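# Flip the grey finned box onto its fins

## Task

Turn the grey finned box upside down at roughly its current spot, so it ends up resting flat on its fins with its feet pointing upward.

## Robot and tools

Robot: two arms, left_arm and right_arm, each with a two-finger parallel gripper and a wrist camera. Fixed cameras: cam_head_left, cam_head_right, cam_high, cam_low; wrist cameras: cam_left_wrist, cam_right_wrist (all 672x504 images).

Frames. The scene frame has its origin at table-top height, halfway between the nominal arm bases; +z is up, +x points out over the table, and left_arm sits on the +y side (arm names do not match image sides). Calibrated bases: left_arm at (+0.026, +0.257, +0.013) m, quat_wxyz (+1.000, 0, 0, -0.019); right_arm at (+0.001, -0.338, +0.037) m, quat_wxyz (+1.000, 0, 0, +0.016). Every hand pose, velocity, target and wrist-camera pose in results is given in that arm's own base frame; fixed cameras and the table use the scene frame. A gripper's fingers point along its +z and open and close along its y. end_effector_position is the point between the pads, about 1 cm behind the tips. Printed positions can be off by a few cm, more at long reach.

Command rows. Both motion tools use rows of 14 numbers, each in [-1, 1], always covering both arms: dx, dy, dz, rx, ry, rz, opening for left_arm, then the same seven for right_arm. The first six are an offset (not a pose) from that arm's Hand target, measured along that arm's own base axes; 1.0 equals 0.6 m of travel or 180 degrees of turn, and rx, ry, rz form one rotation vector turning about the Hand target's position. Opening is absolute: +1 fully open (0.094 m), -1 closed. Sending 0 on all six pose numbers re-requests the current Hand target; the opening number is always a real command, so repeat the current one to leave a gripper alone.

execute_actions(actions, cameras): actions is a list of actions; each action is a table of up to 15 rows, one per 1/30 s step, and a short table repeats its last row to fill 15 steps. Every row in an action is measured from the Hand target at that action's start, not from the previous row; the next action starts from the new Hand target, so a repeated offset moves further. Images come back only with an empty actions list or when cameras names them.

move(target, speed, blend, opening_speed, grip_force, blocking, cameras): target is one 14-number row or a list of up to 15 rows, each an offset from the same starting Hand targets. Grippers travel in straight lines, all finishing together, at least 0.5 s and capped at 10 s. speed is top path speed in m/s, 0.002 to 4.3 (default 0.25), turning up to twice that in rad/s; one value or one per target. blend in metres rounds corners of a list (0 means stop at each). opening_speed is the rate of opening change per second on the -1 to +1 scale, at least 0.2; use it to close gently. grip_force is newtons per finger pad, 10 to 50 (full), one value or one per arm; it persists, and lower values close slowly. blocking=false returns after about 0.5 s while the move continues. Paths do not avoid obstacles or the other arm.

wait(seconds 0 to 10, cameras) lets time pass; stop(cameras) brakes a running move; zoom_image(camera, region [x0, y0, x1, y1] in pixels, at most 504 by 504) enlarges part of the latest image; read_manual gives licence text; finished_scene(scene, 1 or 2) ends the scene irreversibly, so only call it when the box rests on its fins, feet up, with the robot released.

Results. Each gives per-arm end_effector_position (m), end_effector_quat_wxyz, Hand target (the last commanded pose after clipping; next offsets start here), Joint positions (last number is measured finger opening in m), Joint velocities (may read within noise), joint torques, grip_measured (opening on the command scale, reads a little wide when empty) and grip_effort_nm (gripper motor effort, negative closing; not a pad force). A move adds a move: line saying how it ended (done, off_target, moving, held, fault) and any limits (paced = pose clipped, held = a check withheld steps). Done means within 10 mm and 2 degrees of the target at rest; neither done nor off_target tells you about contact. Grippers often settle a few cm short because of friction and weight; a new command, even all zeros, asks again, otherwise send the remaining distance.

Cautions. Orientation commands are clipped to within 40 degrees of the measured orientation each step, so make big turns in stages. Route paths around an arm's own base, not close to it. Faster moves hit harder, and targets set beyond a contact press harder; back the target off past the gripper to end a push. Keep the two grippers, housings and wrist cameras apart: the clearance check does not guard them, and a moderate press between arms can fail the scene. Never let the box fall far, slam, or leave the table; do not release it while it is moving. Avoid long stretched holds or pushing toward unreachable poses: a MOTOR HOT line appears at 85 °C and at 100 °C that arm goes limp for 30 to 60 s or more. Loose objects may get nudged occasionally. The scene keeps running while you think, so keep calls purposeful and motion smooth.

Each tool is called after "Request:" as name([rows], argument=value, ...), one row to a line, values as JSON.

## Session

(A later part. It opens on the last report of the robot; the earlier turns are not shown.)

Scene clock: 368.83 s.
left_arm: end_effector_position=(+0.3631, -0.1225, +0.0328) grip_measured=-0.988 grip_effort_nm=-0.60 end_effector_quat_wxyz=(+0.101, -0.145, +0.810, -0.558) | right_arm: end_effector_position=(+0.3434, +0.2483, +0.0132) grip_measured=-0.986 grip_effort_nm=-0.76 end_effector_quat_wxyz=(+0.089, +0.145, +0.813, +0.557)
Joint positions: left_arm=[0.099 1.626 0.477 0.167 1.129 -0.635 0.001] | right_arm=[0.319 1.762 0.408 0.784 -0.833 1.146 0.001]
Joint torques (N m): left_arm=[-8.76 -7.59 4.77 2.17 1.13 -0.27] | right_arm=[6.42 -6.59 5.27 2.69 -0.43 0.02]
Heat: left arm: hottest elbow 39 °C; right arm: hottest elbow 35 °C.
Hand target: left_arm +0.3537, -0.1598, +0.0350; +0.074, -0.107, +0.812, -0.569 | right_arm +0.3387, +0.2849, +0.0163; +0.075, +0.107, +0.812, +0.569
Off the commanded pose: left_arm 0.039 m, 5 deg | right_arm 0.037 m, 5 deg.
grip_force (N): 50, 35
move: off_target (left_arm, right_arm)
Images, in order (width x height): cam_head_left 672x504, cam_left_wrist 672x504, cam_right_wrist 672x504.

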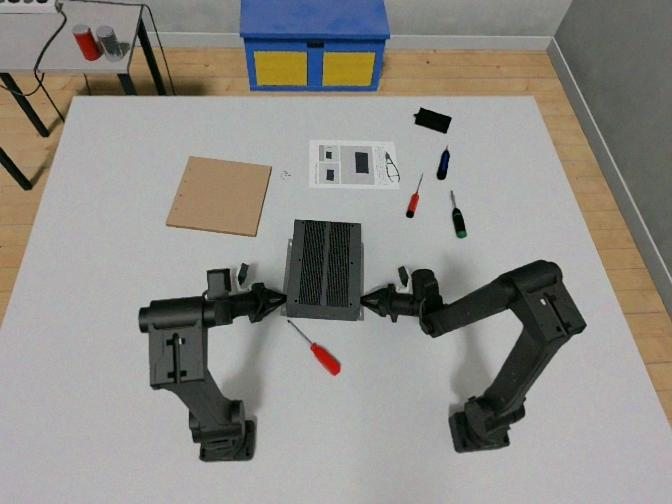

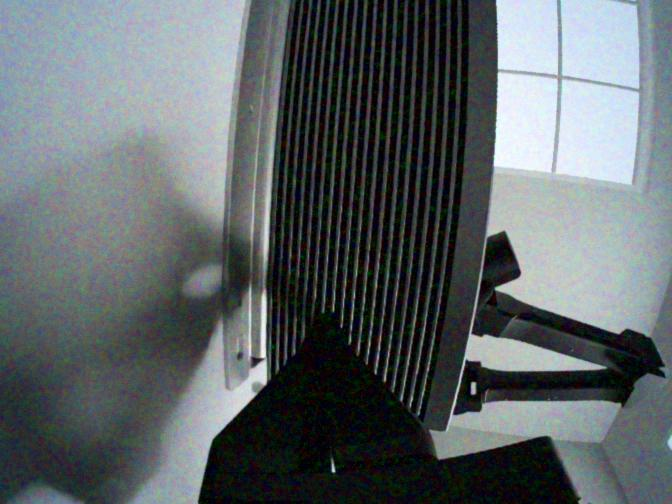

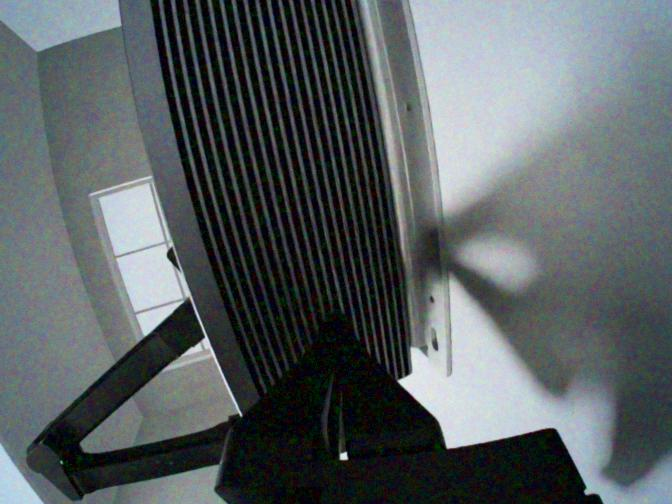

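Request:
move(target=[0,-0.05,0,0,0,0,-1,0,0.05,0,0,0,0,-1], speed=0.04)

Request:
move(target=[0,0,0.05,0,0,0,-1,0,0,0.05,0,0,0,-1], speed=0.04, cameras=["cam_head_left","cam_left_wrist","cam_right_wrist","cam_low"])

Scene clock: 376.60 s.
left_arm: end_effector_position=(+0.3785, -0.1211, +0.0341) grip_measured=-0.988 grip_effort_nm=-0.60 end_effector_quat_wxyz=(+0.133, -0.170, +0.811, -0.543) | right_arm: end_effector_position=(+0.3495, +0.2516, +0.0132) grip_measured=-0.986 grip_effort_nm=-0.76 end_effector_quat_wxyz=(+0.108, +0.170, +0.811, +0.549)
Joint positions: left_arm=[0.081 1.622 0.459 0.317 1.047 -0.765 0.001] | right_arm=[0.346 1.762 0.403 0.824 -0.749 1.2 0.001]
Joint torques (N m): left_arm=[-13.63 -6.89 4.14 2.15 2.43 -0.29] | right_arm=[9.64 -5.71 7.28 2.47 -1.13 0.05]
Heat: left arm: hottest elbow 39 °C; right arm: hottest elbow 36 °C.
Hand target: left_arm +0.3539, -0.1899, +0.0350; +0.075, -0.107, +0.812, -0.569 | right_arm +0.3386, +0.3148, +0.0162; +0.075, +0.107, +0.812, +0.569
Off the commanded pose: left_arm 0.073 m, 10 deg | right_arm 0.064 m, 8 deg.
grip_force (N): 50, 35
move: off_target (left_arm, right_arm)

Scene clock: 377.93 s.
left_arm: end_effector_position=(+0.3742, -0.1236, +0.0354) grip_measured=-0.988 grip_effort_nm=-0.60 end_effector_quat_wxyz=(+0.118, -0.187, +0.820, -0.527) | right_arm: end_effector_position=(+0.3461, +0.2492, +0.0140) grip_measured=-0.986 grip_effort_nm=-0.76 end_effector_quat_wxyz=(+0.095, +0.189, +0.821, +0.530)
Joint positions: left_arm=[0.065 1.579 0.461 0.229 1.006 -0.768 0.001] | right_arm=[0.352 1.704 0.403 0.706 -0.722 1.2 0.001]
Joint torques (N m): left_arm=[-12.75 -10.99 5.37 1.29 4.07 -0.32] | right_arm=[9.82 -11.05 7.61 2.51 -2.44 0.03]
Heat: left arm: hottest elbow 39 °C; right arm: hottest elbow 36 °C.
Hand target: left_arm +0.3538, -0.1898, +0.0650; +0.075, -0.107, +0.812, -0.569 | right_arm +0.3387, +0.3147, +0.0462; +0.075, +0.107, +0.812, +0.569
Off the commanded pose: left_arm 0.075 m, 11 deg | right_arm 0.073 m, 11 deg.
grip_force (N): 50, 35
move: off_target (left_arm, right_arm)
Images, in order (width x height): cam_head_left 672x504, cam_low 672x504, cam_left_wrist 672x504, cam_right_wrist 672x504.

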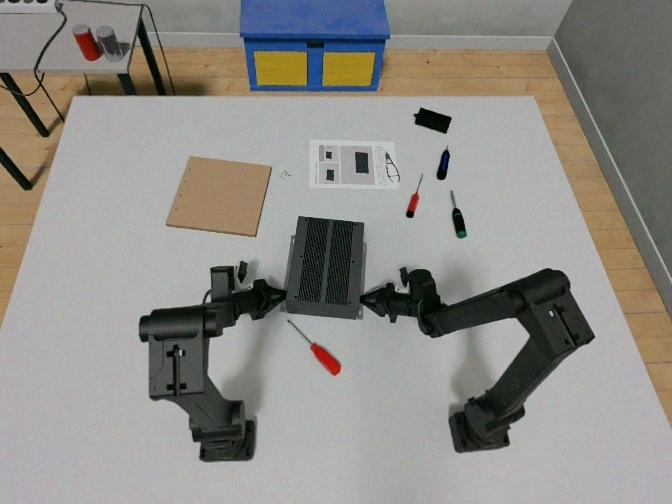

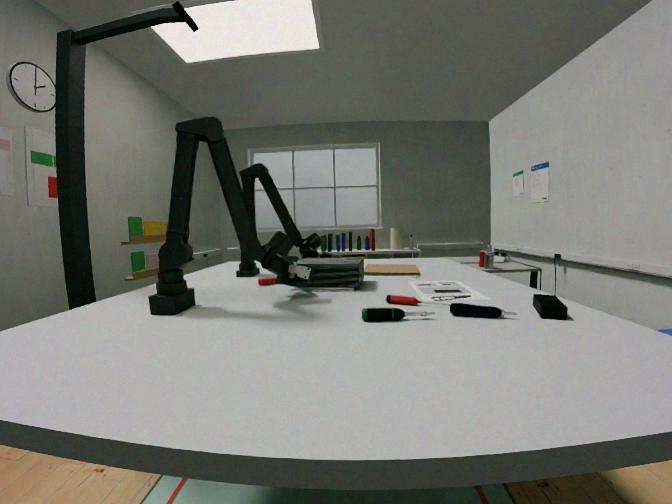

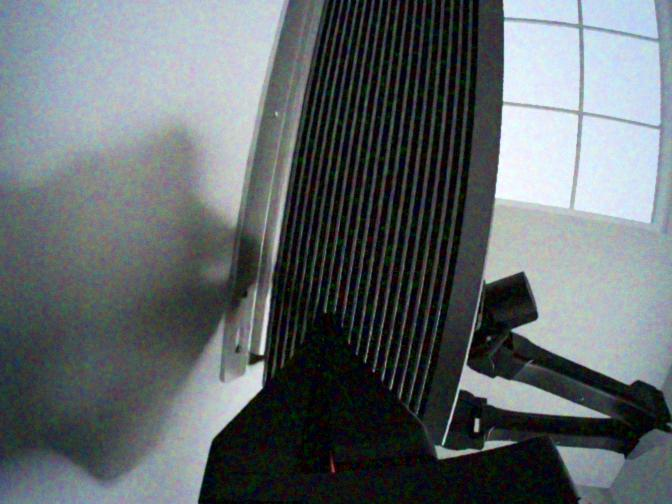

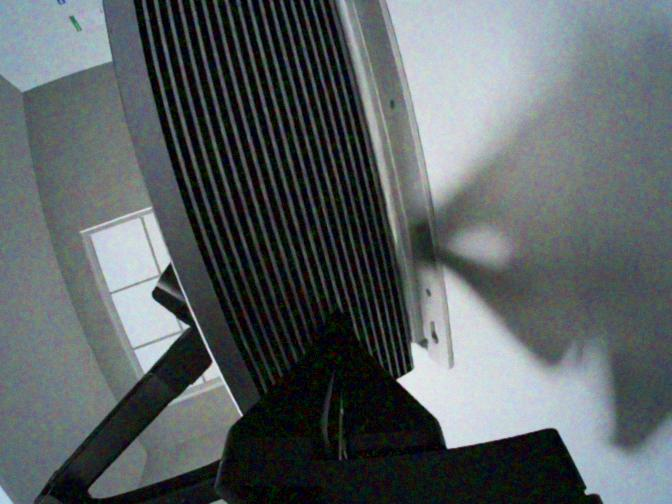

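Request:
move(target=[0,0,0.067,0,0,0,-1,0,0,0.067,0,0,0,-1], speed=0.04, cameras=["cam_head_left","cam_left_wrist","cam_right_wrist","cam_low"])

Scene clock: 383.90 s.
left_arm: end_effector_position=(+0.3606, -0.1281, +0.0566) grip_measured=-0.988 grip_effort_nm=-0.60 end_effector_quat_wxyz=(+0.094, -0.200, +0.825, -0.520) | right_arm: end_effector_position=(+0.3366, +0.2454, +0.0339) grip_measured=-0.986 grip_effort_nm=-0.76 end_effector_quat_wxyz=(+0.075, +0.203, +0.829, +0.516)
Joint positions: left_arm=[0.051 1.46 0.461 0.056 0.993 -0.774 0.001] | right_arm=[0.352 1.564 0.399 0.513 -0.719 1.2 0.001]
Joint torques (N m): left_arm=[-11.63 -11.81 8.27 1.84 4.6 -0.33] | right_arm=[9.47 -10.93 9.51 3.37 -2.73 0]
Heat: left arm: hottest elbow 39 °C; right arm: hottest elbow 36 °C.
Hand target: left_arm +0.3538, -0.1898, +0.1052; +0.074, -0.107, +0.812, -0.569 | right_arm +0.3387, +0.3148, +0.0864; +0.075, +0.107, +0.812, +0.569
Off the commanded pose: left_arm 0.079 m, 12 deg | right_arm 0.087 m, 13 deg.
grip_force (N): 50, 35
move: off_target (left_arm, right_arm)
Images, in order (width x height): cam_head_left 672x504, cam_low 672x504, cam_left_wrist 672x504, cam_right_wrist 672x504.

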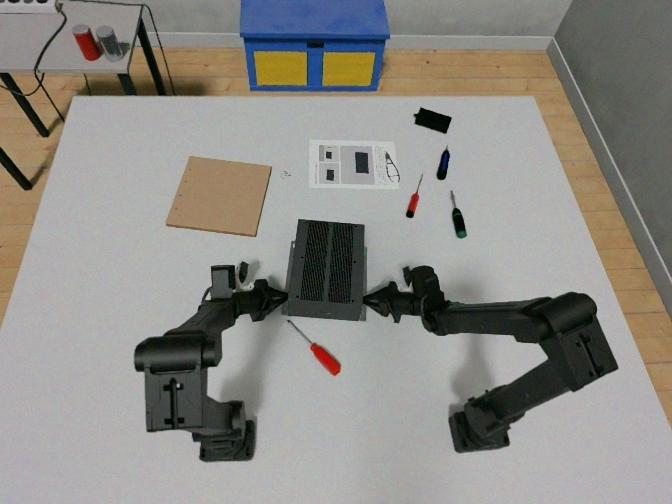

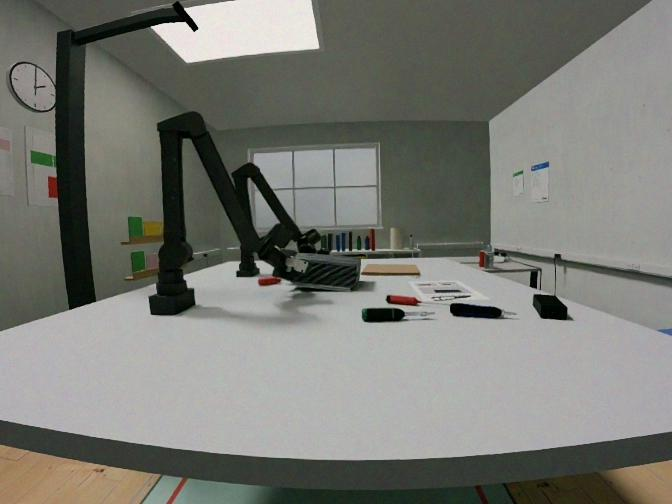

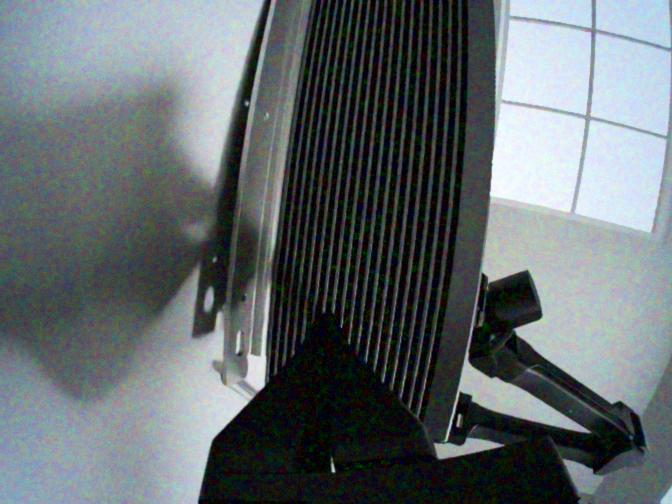

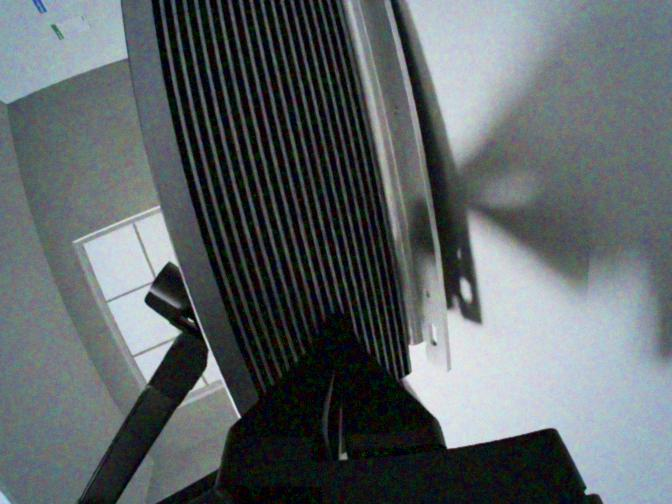

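Request:
move(target=[-0.067,0,0,0,0,0,-1,-0.067,0.005,0,0,0,0,-1], speed=0.04, cameras=["cam_head_left","cam_left_wrist","cam_right_wrist"])

Scene clock: 403.50 s.
left_arm: end_effector_position=(+0.3241, -0.1289, +0.0560) grip_measured=-0.988 grip_effort_nm=-0.60 end_effector_quat_wxyz=(+0.095, -0.205, +0.828, -0.513) | right_arm: end_effector_position=(+0.2971, +0.2471, +0.0325) grip_measured=-0.986 grip_effort_nm=-0.76 end_effector_quat_wxyz=(+0.072, +0.208, +0.835, +0.505)
Joint positions: left_arm=[0.049 1.357 0.366 0.043 0.974 -0.775 0.001] | right_arm=[0.417 1.484 0.307 0.527 -0.656 1.239 0.001]
Joint torques (N m): left_arm=[-11.87 -10.23 7.8 2.36 5.23 -0.32] | right_arm=[9.76 -9.23 9.14 4.78 -2.85 0.07]
Heat: left arm: hottest wrist yaw 62 °C; right arm: hottest elbow 40 °C.
Hand target: left_arm +0.3136, -0.1898, +0.1053; +0.074, -0.107, +0.812, -0.569 | right_arm +0.2985, +0.3178, +0.0864; +0.075, +0.107, +0.812, +0.569
Off the commanded pose: left_arm 0.079 m, 13 deg | right_arm 0.089 m, 14 deg.
grip_force (N): 50, 35
move: off_target (left_arm, right_arm)
Images, in order (width x height): cam_head_left 672x504, cam_left_wrist 672x504, cam_right_wrist 672x504.

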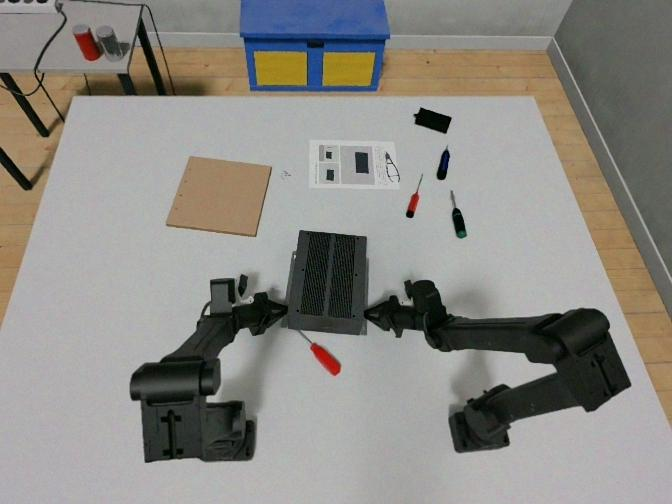

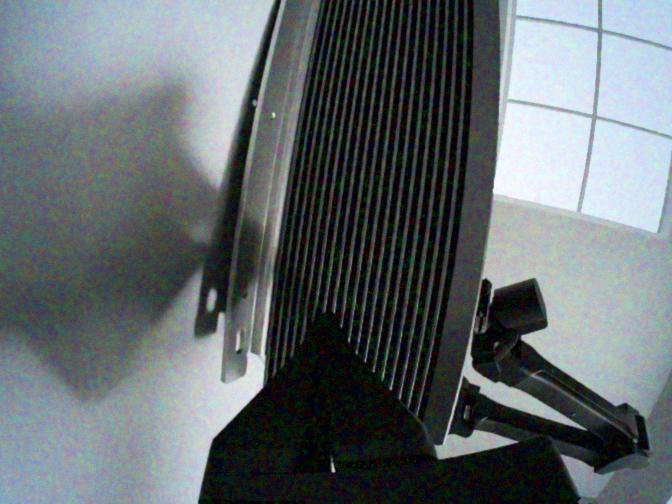

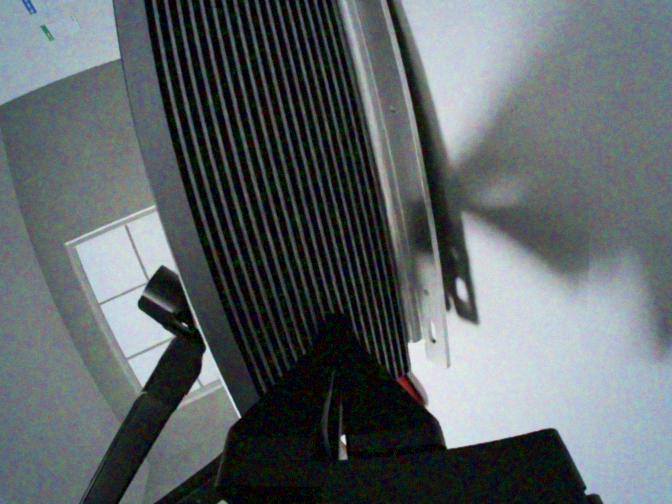

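Request:
move([
  [-0.03,0,0,0,0,0,-1,-0.03,0.002,0,0,0,0,-1],
  [-0.03,0.02,-0.09,0,0,0,-1,-0.03,-0.02,-0.09,0,0,0,-1],
], blend=[0.004,0], speed=0.05, cameras=["cam_head_left","cam_left_wrist","cam_right_wrist","cam_low"])

Scene clock: 414.73 s.
left_arm: end_effector_position=(+0.3203, -0.1260, +0.0466) grip_measured=-0.988 grip_effort_nm=-0.60 end_effector_quat_wxyz=(+0.132, -0.174, +0.817, -0.533) | right_arm: end_effector_position=(+0.2736, +0.2536, +0.0147) grip_measured=-0.986 grip_effort_nm=-0.76 end_effector_quat_wxyz=(+0.085, +0.173, +0.822, +0.535)
Joint positions: left_arm=[0.073 1.428 0.312 0.254 1.021 -0.756 0.001] | right_arm=[0.454 1.649 0.234 0.861 -0.671 1.253 0.001]
Joint torques (N m): left_arm=[-10.75 -3.31 4.92 1.83 4.08 -0.02] | right_arm=[7.53 -4.72 8.24 3.14 -1.78 -0.05]
Heat: left arm: hottest wrist yaw 77 °C; right arm: hottest elbow 39 °C.
Hand target: left_arm +0.2956, -0.1779, +0.0513; +0.075, -0.107, +0.812, -0.569 | right_arm +0.2805, +0.3057, +0.0324; +0.075, +0.107, +0.812, +0.569
Off the commanded pose: left_arm 0.058 m, 11 deg | right_arm 0.056 m, 9 deg.
grip_force (N): 50, 35
move: off_target (left_arm, right_arm)
Images, in order (width x height): cam_head_left 672x504, cam_low 672x504, cam_left_wrist 672x504, cam_right_wrist 672x504.

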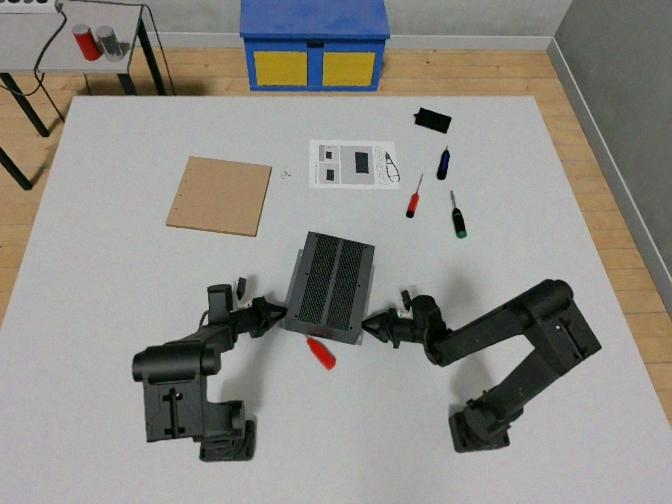

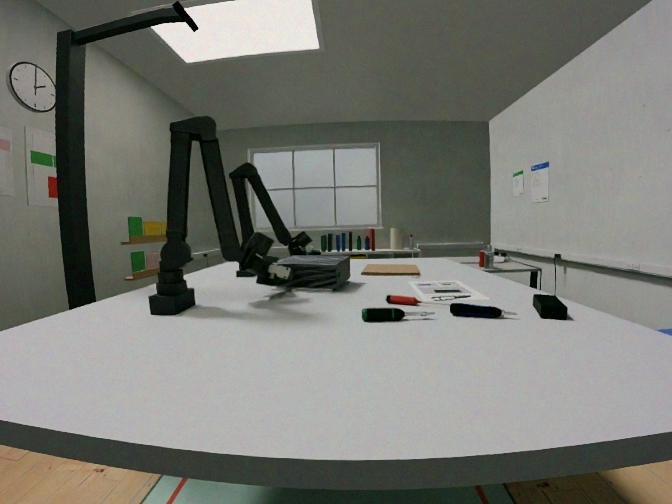

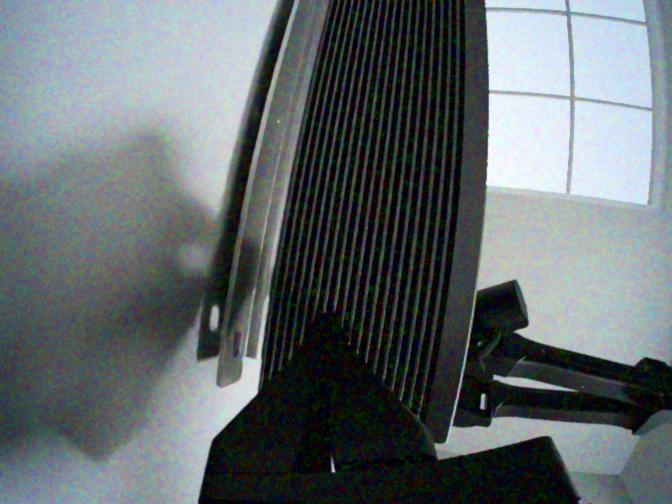

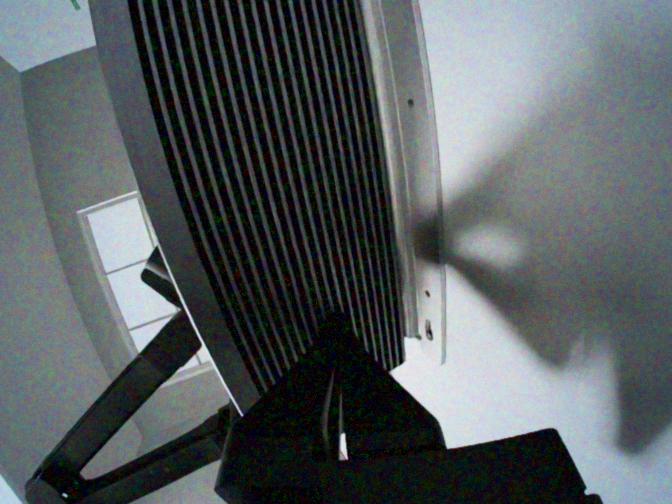

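Request:
move(target=[0.04,0.15,-0.0,0,0,0,-1,0,-0.16,0,0,0,0,-1], speed=0.1, cameras=["cam_head_left","cam_left_wrist","cam_right_wrist","cam_low"])

Scene clock: 422.53 s.
left_arm: end_effector_position=(+0.3097, -0.0926, +0.0513) grip_measured=-0.988 grip_effort_nm=-0.60 end_effector_quat_wxyz=(+0.070, -0.109, +0.811, -0.570) | right_arm: end_effector_position=(+0.2706, +0.2120, +0.0270) grip_measured=-0.986 grip_effort_nm=-0.76 end_effector_quat_wxyz=(+0.062, +0.110, +0.814, +0.567)
Joint positions: left_arm=[0.242 1.535 0.507 -0.505 1.224 -0.052 0.001] | right_arm=[0.231 1.59 0.238 0.667 -0.984 0.998 0.001]
Joint torques (N m): left_arm=[0.03 -5.19 6.91 0.35 0.67 0.01] | right_arm=[-2.14 -6.07 3.75 1.52 -0.5 -0.27]
Heat: left arm: hottest wrist yaw 73 °C; right arm: hottest elbow 39 °C.
Hand target: left_arm +0.3196, -0.0878, +0.0512; +0.075, -0.107, +0.812, -0.569 | right_arm +0.2806, +0.2098, +0.0324; +0.075, +0.107, +0.812, +0.569
Off the commanded pose: left_arm 0.011 m, 1 deg | right_arm 0.011 m, 2 deg.
grip_force (N): 50, 35
move: off_target (left_arm, right_arm)
Images, in order (width x height): cam_head_left 672x504, cam_low 672x504, cam_left_wrist 672x504, cam_right_wrist 672x504.

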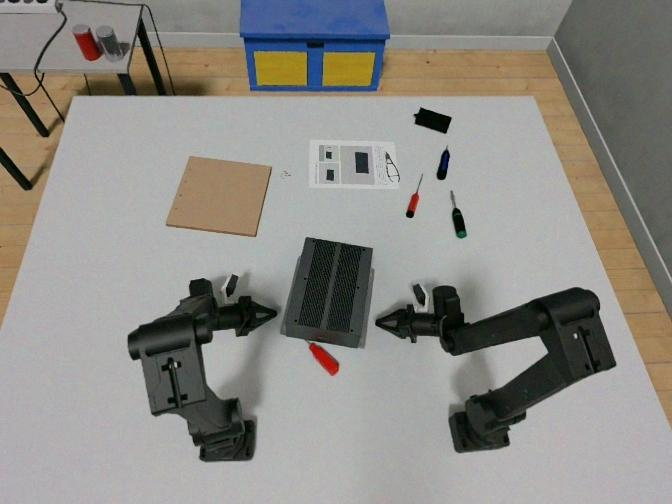

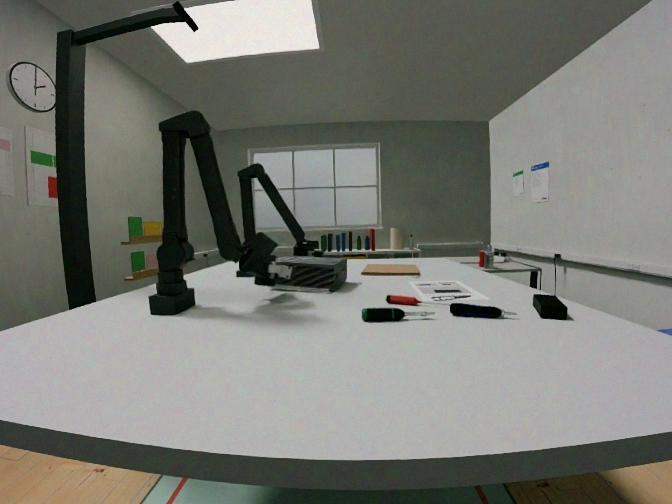

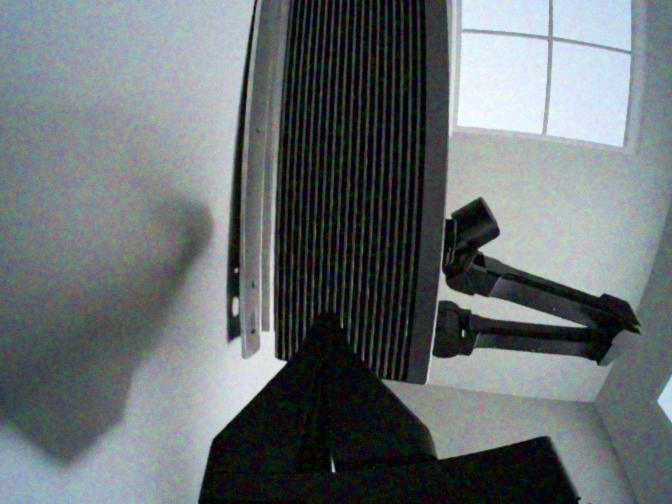

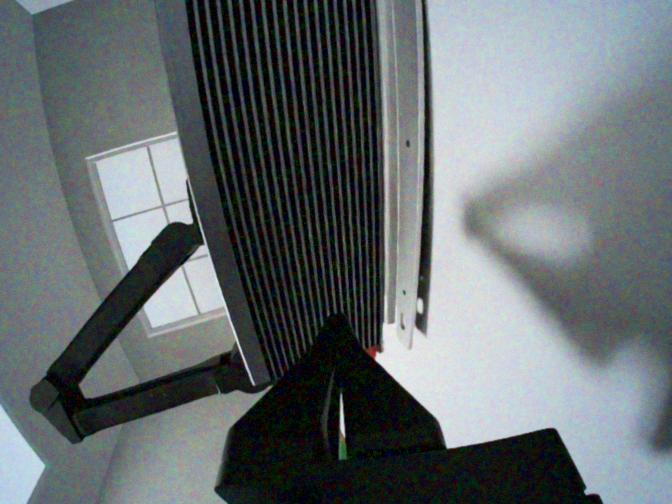

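Request:
zoom_image(camera="cam_left_wrist", region=[200, 240, 340, 390])

Request:
zoom_image(camera="cam_head_left", region=[260, 220, 400, 390])

Request:
zoom_image(camera="cam_right_wrist", region=[340, 240, 480, 390])

Scaled by 3.360 from the camera's 672x504 image, which has a finer 960x720 frame.

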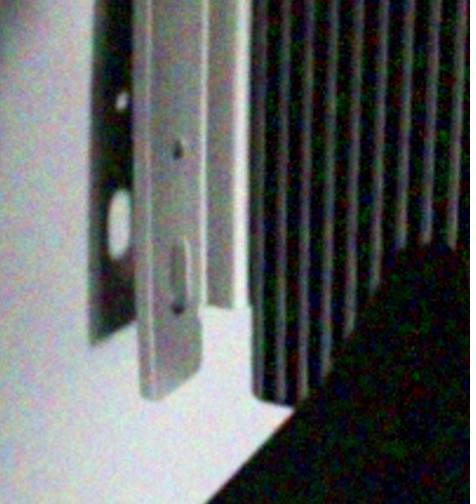

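Scaled by 2.965.

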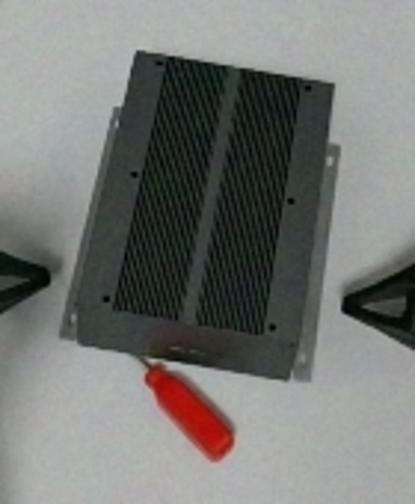

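Scaled by 3.360 from the camera's 672x504 image, which has a finer 960x720 frame.

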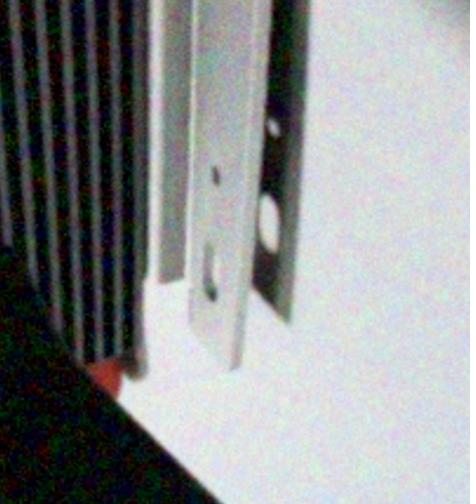

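Request:
move(target=[0.078,0.03,0.031,-0.0594,-0.0104,-0.055,0.6,-0.05,-0.167,0.367,0,0,0,-1], speed=0.12, cameras=["cam_head_left","cam_left_wrist"])

Scene clock: 553.23 s.
left_arm: end_effector_position=(+0.3597, -0.0752, +0.0738) grip_measured=+0.597 grip_effort_nm=0.17 end_effector_quat_wxyz=(+0.028, -0.032, +0.761, -0.648) | right_arm: end_effector_position=(+0.2384, +0.1153, +0.2353) grip_measured=-0.986 grip_effort_nm=-0.76 end_effector_quat_wxyz=(+0.055, +0.115, +0.812, +0.569)
Joint positions: left_arm=[0.272 1.888 0.899 -1.44 1.324 0.875 0.075] | right_arm=[-0.211 0.87 0.62 -1.252 -1.217 0.117 0.001]
Joint torques (N m): left_arm=[0.09 -9.29 5.82 -1.11 0.4 0.03] | right_arm=[-2.32 -0.79 11.14 0.27 -0.83 -0.23]
Heat: left arm: hottest elbow 40 °C; right arm: hottest elbow 35 °C.
Hand target: left_arm +0.3665, -0.0698, +0.0699; +0.028, -0.034, +0.760, -0.648 | right_arm +0.2506, +0.1095, +0.2526; +0.075, +0.107, +0.812, +0.569
Off the commanded pose: left_arm 0.009 m, 0 deg | right_arm 0.022 m, 2 deg.
grip_force (N): 50, 35
move: off_target (right_arm)
Images, in order (width x height): cam_head_left 672x504, cam_left_wrist 672x504.

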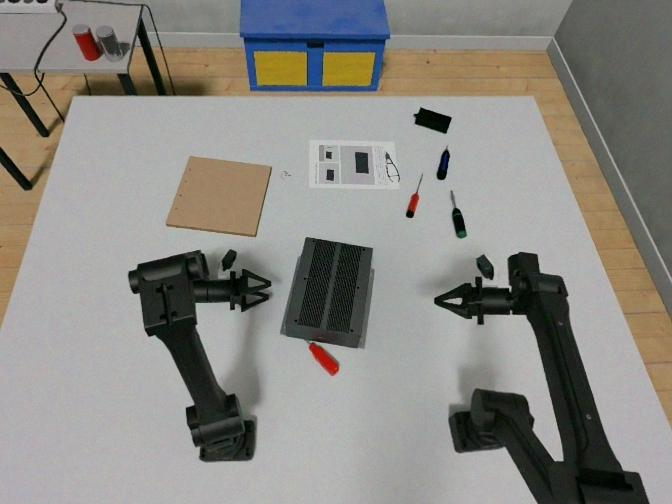

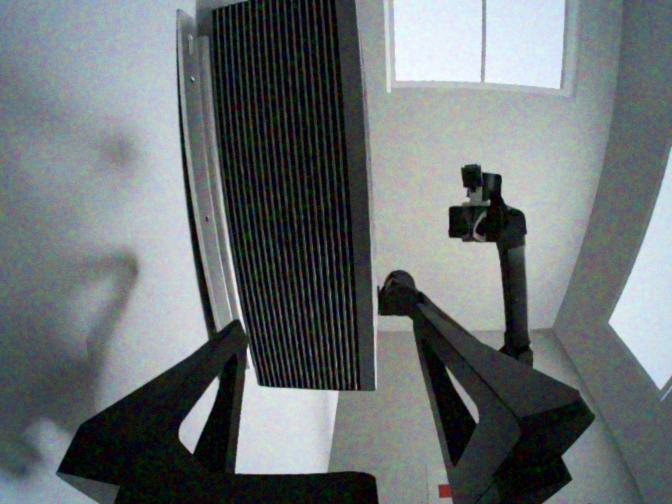

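Request:
zoom_image(camera="cam_head_left", region=[200, 220, 400, 380])

Scaled by 2.520.

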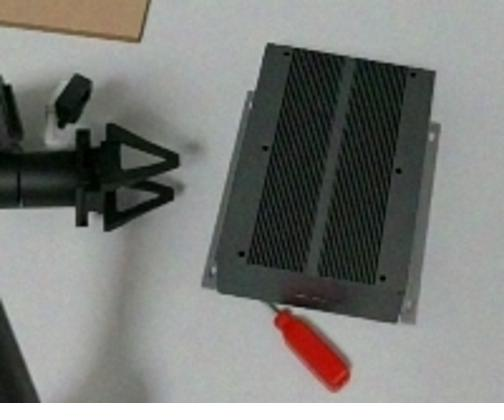

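Request:
move(target=[0.015,-0.003,-0.067,0,0,0,0.6,0,0,0,0,0,0,-1], speed=0.06, cameras=["cam_left_wrist"])

Scene clock: 605.07 s.
left_arm: end_effector_position=(+0.3713, -0.0720, +0.0492) grip_measured=+0.597 grip_effort_nm=0.17 end_effector_quat_wxyz=(+0.039, -0.023, +0.762, -0.646) | right_arm: end_effector_position=(+0.2384, +0.1153, +0.2354) grip_measured=-0.986 grip_effort_nm=-0.76 end_effector_quat_wxyz=(+0.056, +0.114, +0.812, +0.569)
Joint positions: left_arm=[0.272 1.959 0.926 -1.368 1.326 0.874 0.075] | right_arm=[-0.211 0.87 0.62 -1.252 -1.217 0.115 0.001]
Joint torques (N m): left_arm=[-0.91 -7.18 5.11 0.25 0.62 -0.21] | right_arm=[-2.43 -0.73 11.07 0.32 -0.82 -0.26]
Heat: left arm: hottest elbow 40 °C; right arm: hottest elbow 41 °C.
Hand target: left_arm +0.3754, -0.0716, +0.0296; +0.028, -0.034, +0.760, -0.648 | right_arm +0.2505, +0.1096, +0.2527; +0.075, +0.107, +0.812, +0.569
Off the commanded pose: left_arm 0.020 m, 2 deg | right_arm 0.022 m, 2 deg.
grip_force (N): 50, 35
move: off_target (left_arm, right_arm)
Images, in order (width x height): cam_left_wrist 672x504.

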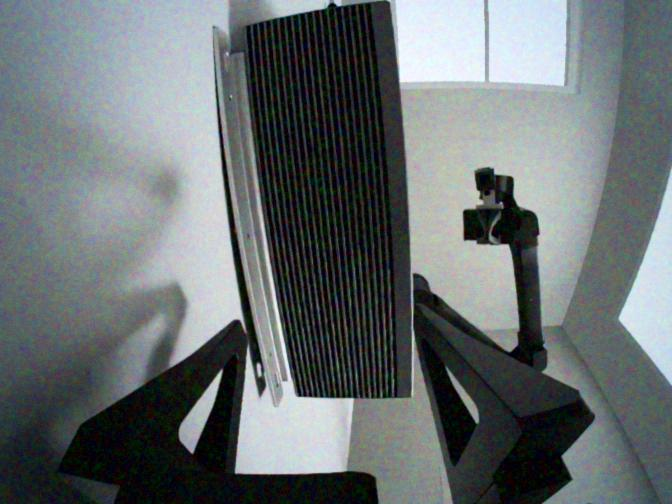

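Request:
move(target=[0,0,-0.02,0,0,0,0.6,0,0,0,0,0,0,-1], speed=0.06, cameras=["cam_left_wrist","cam_low"])

Scene clock: 610.83 s.
left_arm: end_effector_position=(+0.3737, -0.0714, +0.0473) grip_measured=+0.597 grip_effort_nm=0.17 end_effector_quat_wxyz=(+0.046, -0.017, +0.764, -0.644) | right_arm: end_effector_position=(+0.2384, +0.1153, +0.2354) grip_measured=-0.986 grip_effort_nm=-0.76 end_effector_quat_wxyz=(+0.056, +0.114, +0.812, +0.569)
Joint positions: left_arm=[0.272 1.961 0.929 -1.35 1.326 0.874 0.075] | right_arm=[-0.211 0.87 0.62 -1.252 -1.217 0.115 0.001]
Joint torques (N m): left_arm=[-0.85 -5.3 4.83 0.7 0.6 -0.18] | right_arm=[-2.49 -1.44 11.22 0.2 -0.83 -0.25]
Heat: left arm: hottest elbow 40 °C; right arm: hottest elbow 41 °C.
Hand target: left_arm +0.3754, -0.0716, +0.0175; +0.028, -0.034, +0.760, -0.648 | right_arm +0.2505, +0.1096, +0.2527; +0.075, +0.107, +0.812, +0.569
Off the commanded pose: left_arm 0.030 m, 3 deg | right_arm 0.022 m, 2 deg.
grip_force (N): 50, 35
move: off_target (left_arm, right_arm)
Images, in order (width x height): cam_low 672x504, cam_left_wrist 672x504.

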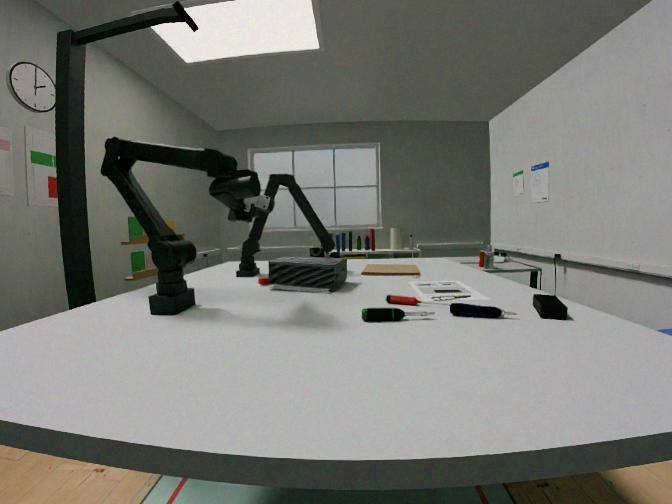

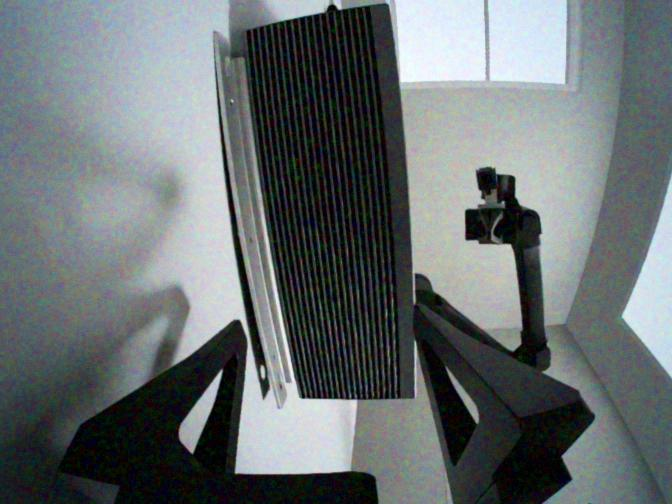

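Request:
move([
  [0,0,0.067,0,0,0,-0.1,0,0,0,0,0,0,-1],
  [0,0.01,0.067,0.061,0.0053,0,-0.1,0,0,0,0,0,0,-1],
  [0,0.01,0.012,0.061,0.0053,0,-0.1,0,0,0,0,0,0,-1],
], blend=[0.01,0,0], speed=0.06, cameras=["cam_left_wrist"])

Scene clock: 644.20 s.
left_arm: end_effector_position=(+0.3777, -0.0623, +0.0331) grip_measured=-0.097 grip_effort_nm=-0.12 end_effector_quat_wxyz=(+0.037, -0.031, +0.819, -0.572) | right_arm: end_effector_position=(+0.2384, +0.1153, +0.2354) grip_measured=-0.986 grip_effort_nm=-0.76 end_effector_quat_wxyz=(+0.056, +0.114, +0.812, +0.569)
Joint positions: left_arm=[0.272 1.849 0.875 -1.029 1.182 0.49 0.042] | right_arm=[-0.211 0.87 0.62 -1.252 -1.217 0.115 0.001]
Joint torques (N m): left_arm=[-1.32 -9.64 4.49 0.36 0.55 -0.24] | right_arm=[-1.73 -1.2 11.34 0.42 -0.79 -0.19]
Heat: left arm: hottest elbow 39 °C; right arm: hottest elbow 43 °C.
Hand target: left_arm +0.3755, -0.0656, +0.0248; +0.025, -0.037, +0.819, -0.572 | right_arm +0.2505, +0.1096, +0.2527; +0.075, +0.107, +0.812, +0.569
Off the commanded pose: left_arm 0.009 m, 2 deg | right_arm 0.022 m, 2 deg.
grip_force (N): 50, 35
move: off_target (right_arm)
Images, in order (width x height): cam_left_wrist 672x504.

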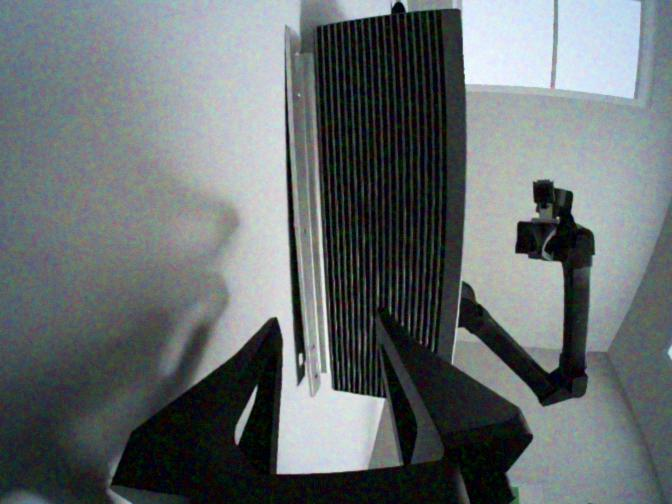

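Request:
move(target=[0,0,-0.025,0,0,0,-0.1,0,0,0,0,0,0,-1], speed=0.05, cameras=["cam_left_wrist"])

Scene clock: 649.57 s.
left_arm: end_effector_position=(+0.3789, -0.0619, +0.0190) grip_measured=-0.097 grip_effort_nm=-0.12 end_effector_quat_wxyz=(+0.038, -0.030, +0.819, -0.571) | right_arm: end_effector_position=(+0.2384, +0.1153, +0.2354) grip_measured=-0.986 grip_effort_nm=-0.76 end_effector_quat_wxyz=(+0.056, +0.114, +0.812, +0.569)
Joint positions: left_arm=[0.272 1.885 0.875 -0.99 1.182 0.489 0.042] | right_arm=[-0.211 0.87 0.62 -1.252 -1.217 0.115 0.001]
Joint torques (N m): left_arm=[-1.44 -9.93 4.08 0.18 0.56 -0.24] | right_arm=[-2.14 -0.62 11.25 0.43 -0.84 -0.25]
Heat: left arm: hottest elbow 39 °C; right arm: hottest elbow 43 °C.
Hand target: left_arm +0.3755, -0.0656, +0.0099; +0.025, -0.037, +0.819, -0.572 | right_arm +0.2505, +0.1096, +0.2527; +0.075, +0.107, +0.812, +0.569
Off the commanded pose: left_arm 0.010 m, 2 deg | right_arm 0.022 m, 2 deg.
grip_force (N): 50, 35
move: off_target (right_arm)
Images, in order (width x height): cam_left_wrist 672x504.

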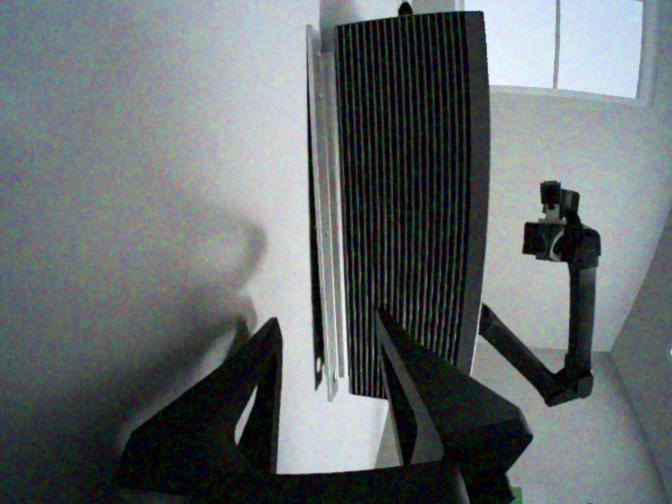

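Request:
zoom_image(camera="cam_left_wrist", region=[220, 270, 360, 420])

Scaled by 3.360 from the camera's 672x504 image, which has a finer 960x720 frame.

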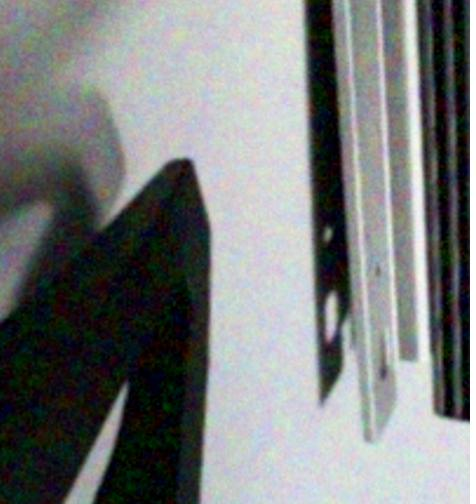

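Request:
move(target=[0,0,-0.015,0,0,0,-0.1,0,0,0,0,0,0,-1], speed=0.05, cameras=["cam_left_wrist"])

Request:
zoom_image(camera="cam_left_wrist", region=[220, 270, 360, 420])

Scene clock: 658.67 s.
left_arm: end_effector_position=(+0.3792, -0.0619, +0.0102) grip_measured=-0.097 grip_effort_nm=-0.12 end_effector_quat_wxyz=(+0.038, -0.030, +0.819, -0.571) | right_arm: end_effector_position=(+0.2384, +0.1153, +0.2354) grip_measured=-0.986 grip_effort_nm=-0.76 end_effector_quat_wxyz=(+0.056, +0.114, +0.812, +0.569)
Joint positions: left_arm=[0.272 1.908 0.875 -0.967 1.182 0.489 0.042] | right_arm=[-0.211 0.87 0.62 -1.252 -1.217 0.115 0.001]
Joint torques (N m): left_arm=[-1.49 -9.82 3.9 0.31 0.56 -0.24] | right_arm=[-1.85 -0.38 11.25 0.17 -0.83 -0.24]
Heat: left arm: hottest elbow 38 °C; right arm: hottest elbow 44 °C.
Hand target: left_arm +0.3754, -0.0656, +0.0009; +0.025, -0.037, +0.819, -0.572 | right_arm +0.2505, +0.1096, +0.2527; +0.075, +0.107, +0.812, +0.569
Off the commanded pose: left_arm 0.011 m, 2 deg | right_arm 0.022 m, 2 deg.
grip_force (N): 50, 35
move: off_target (left_arm, right_arm)
Images, in order (width x height): cam_left_wrist 672x504.

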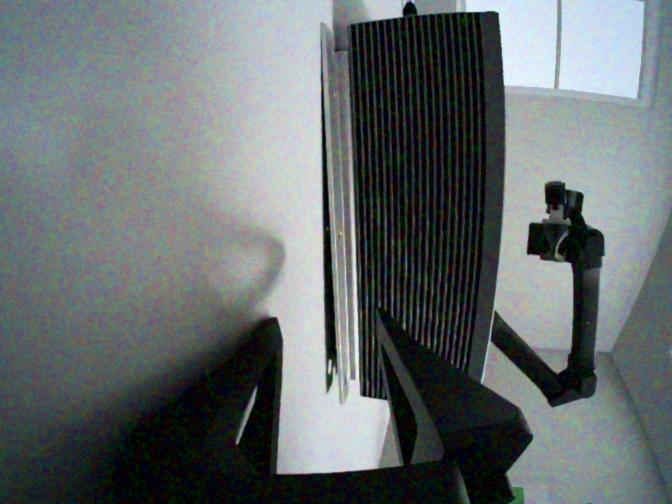

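Scaled by 3.360 from the camera's 672x504 image, which has a finer 960x720 frame.

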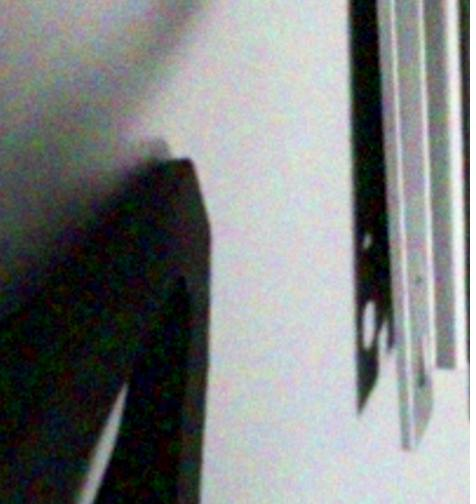

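Request:
move(target=[-0.028,-0.07,0.005,0,0,0,-0.1,0,0,0,0,0,0,-1], speed=0.05, cameras=["cam_left_wrist","cam_head_left"])

Request:
zoom_image(camera="cam_left_wrist", region=[220, 270, 400, 450])

Request:
zoom_image(camera="cam_head_left", region=[200, 220, 400, 380])

Scene clock: 686.60 s.
left_arm: end_effector_position=(+0.3646, -0.1026, +0.0093) grip_measured=-0.098 grip_effort_nm=-0.08 end_effector_quat_wxyz=(+0.036, -0.035, +0.815, -0.577) | right_arm: end_effector_position=(+0.2384, +0.1153, +0.2354) grip_measured=-0.986 grip_effort_nm=-0.76 end_effector_quat_wxyz=(+0.056, +0.114, +0.812, +0.569)
Joint positions: left_arm=[0.174 1.841 0.757 -0.68 1.226 0.224 0.042] | right_arm=[-0.211 0.87 0.62 -1.252 -1.217 0.115 0.001]
Joint torques (N m): left_arm=[-2.08 -10.34 3.25 0.83 0.2 -0.28] | right_arm=[-1.85 -1.2 11.25 0.39 -0.83 -0.24]
Heat: left arm: hottest elbow 38 °C; right arm: hottest elbow 44 °C.
Hand target: left_arm +0.3586, -0.1076, +0.0038; +0.025, -0.037, +0.819, -0.572 | right_arm +0.2505, +0.1096, +0.2527; +0.075, +0.107, +0.812, +0.569
Off the commanded pose: left_arm 0.009 m, 1 deg | right_arm 0.022 m, 2 deg.
grip_force (N): 50, 35
move: off_target (right_arm)
Images, in order (width x height): cam_head_left 672x504, cam_left_wrist 672x504.

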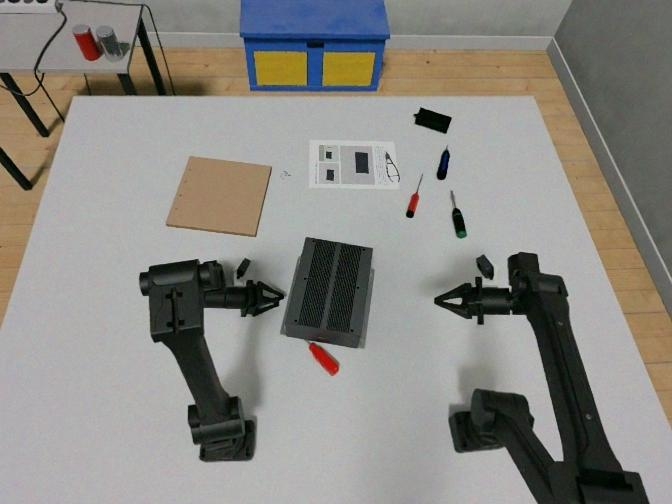

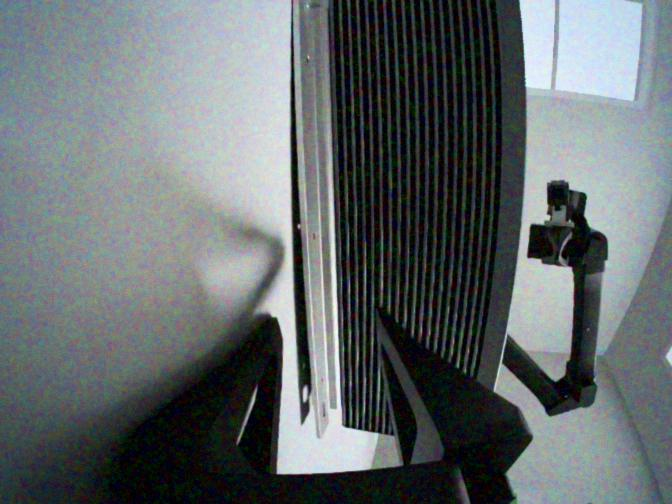

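Scaled by 2.800 from the camera's 672x504 image, which has a finer 960x720 frame.

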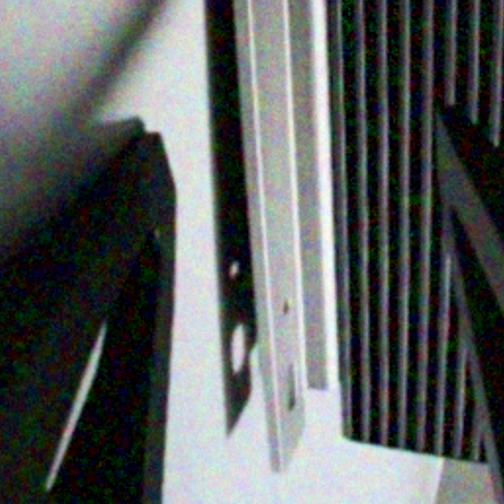

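Scaled by 2.520.

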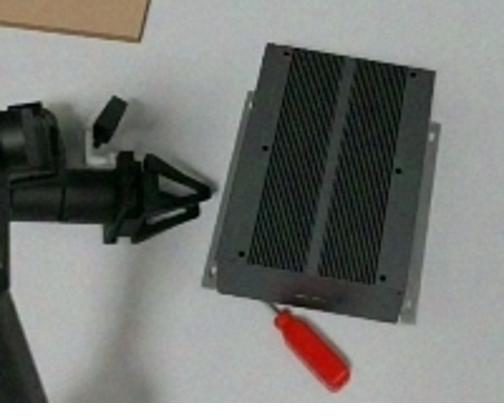

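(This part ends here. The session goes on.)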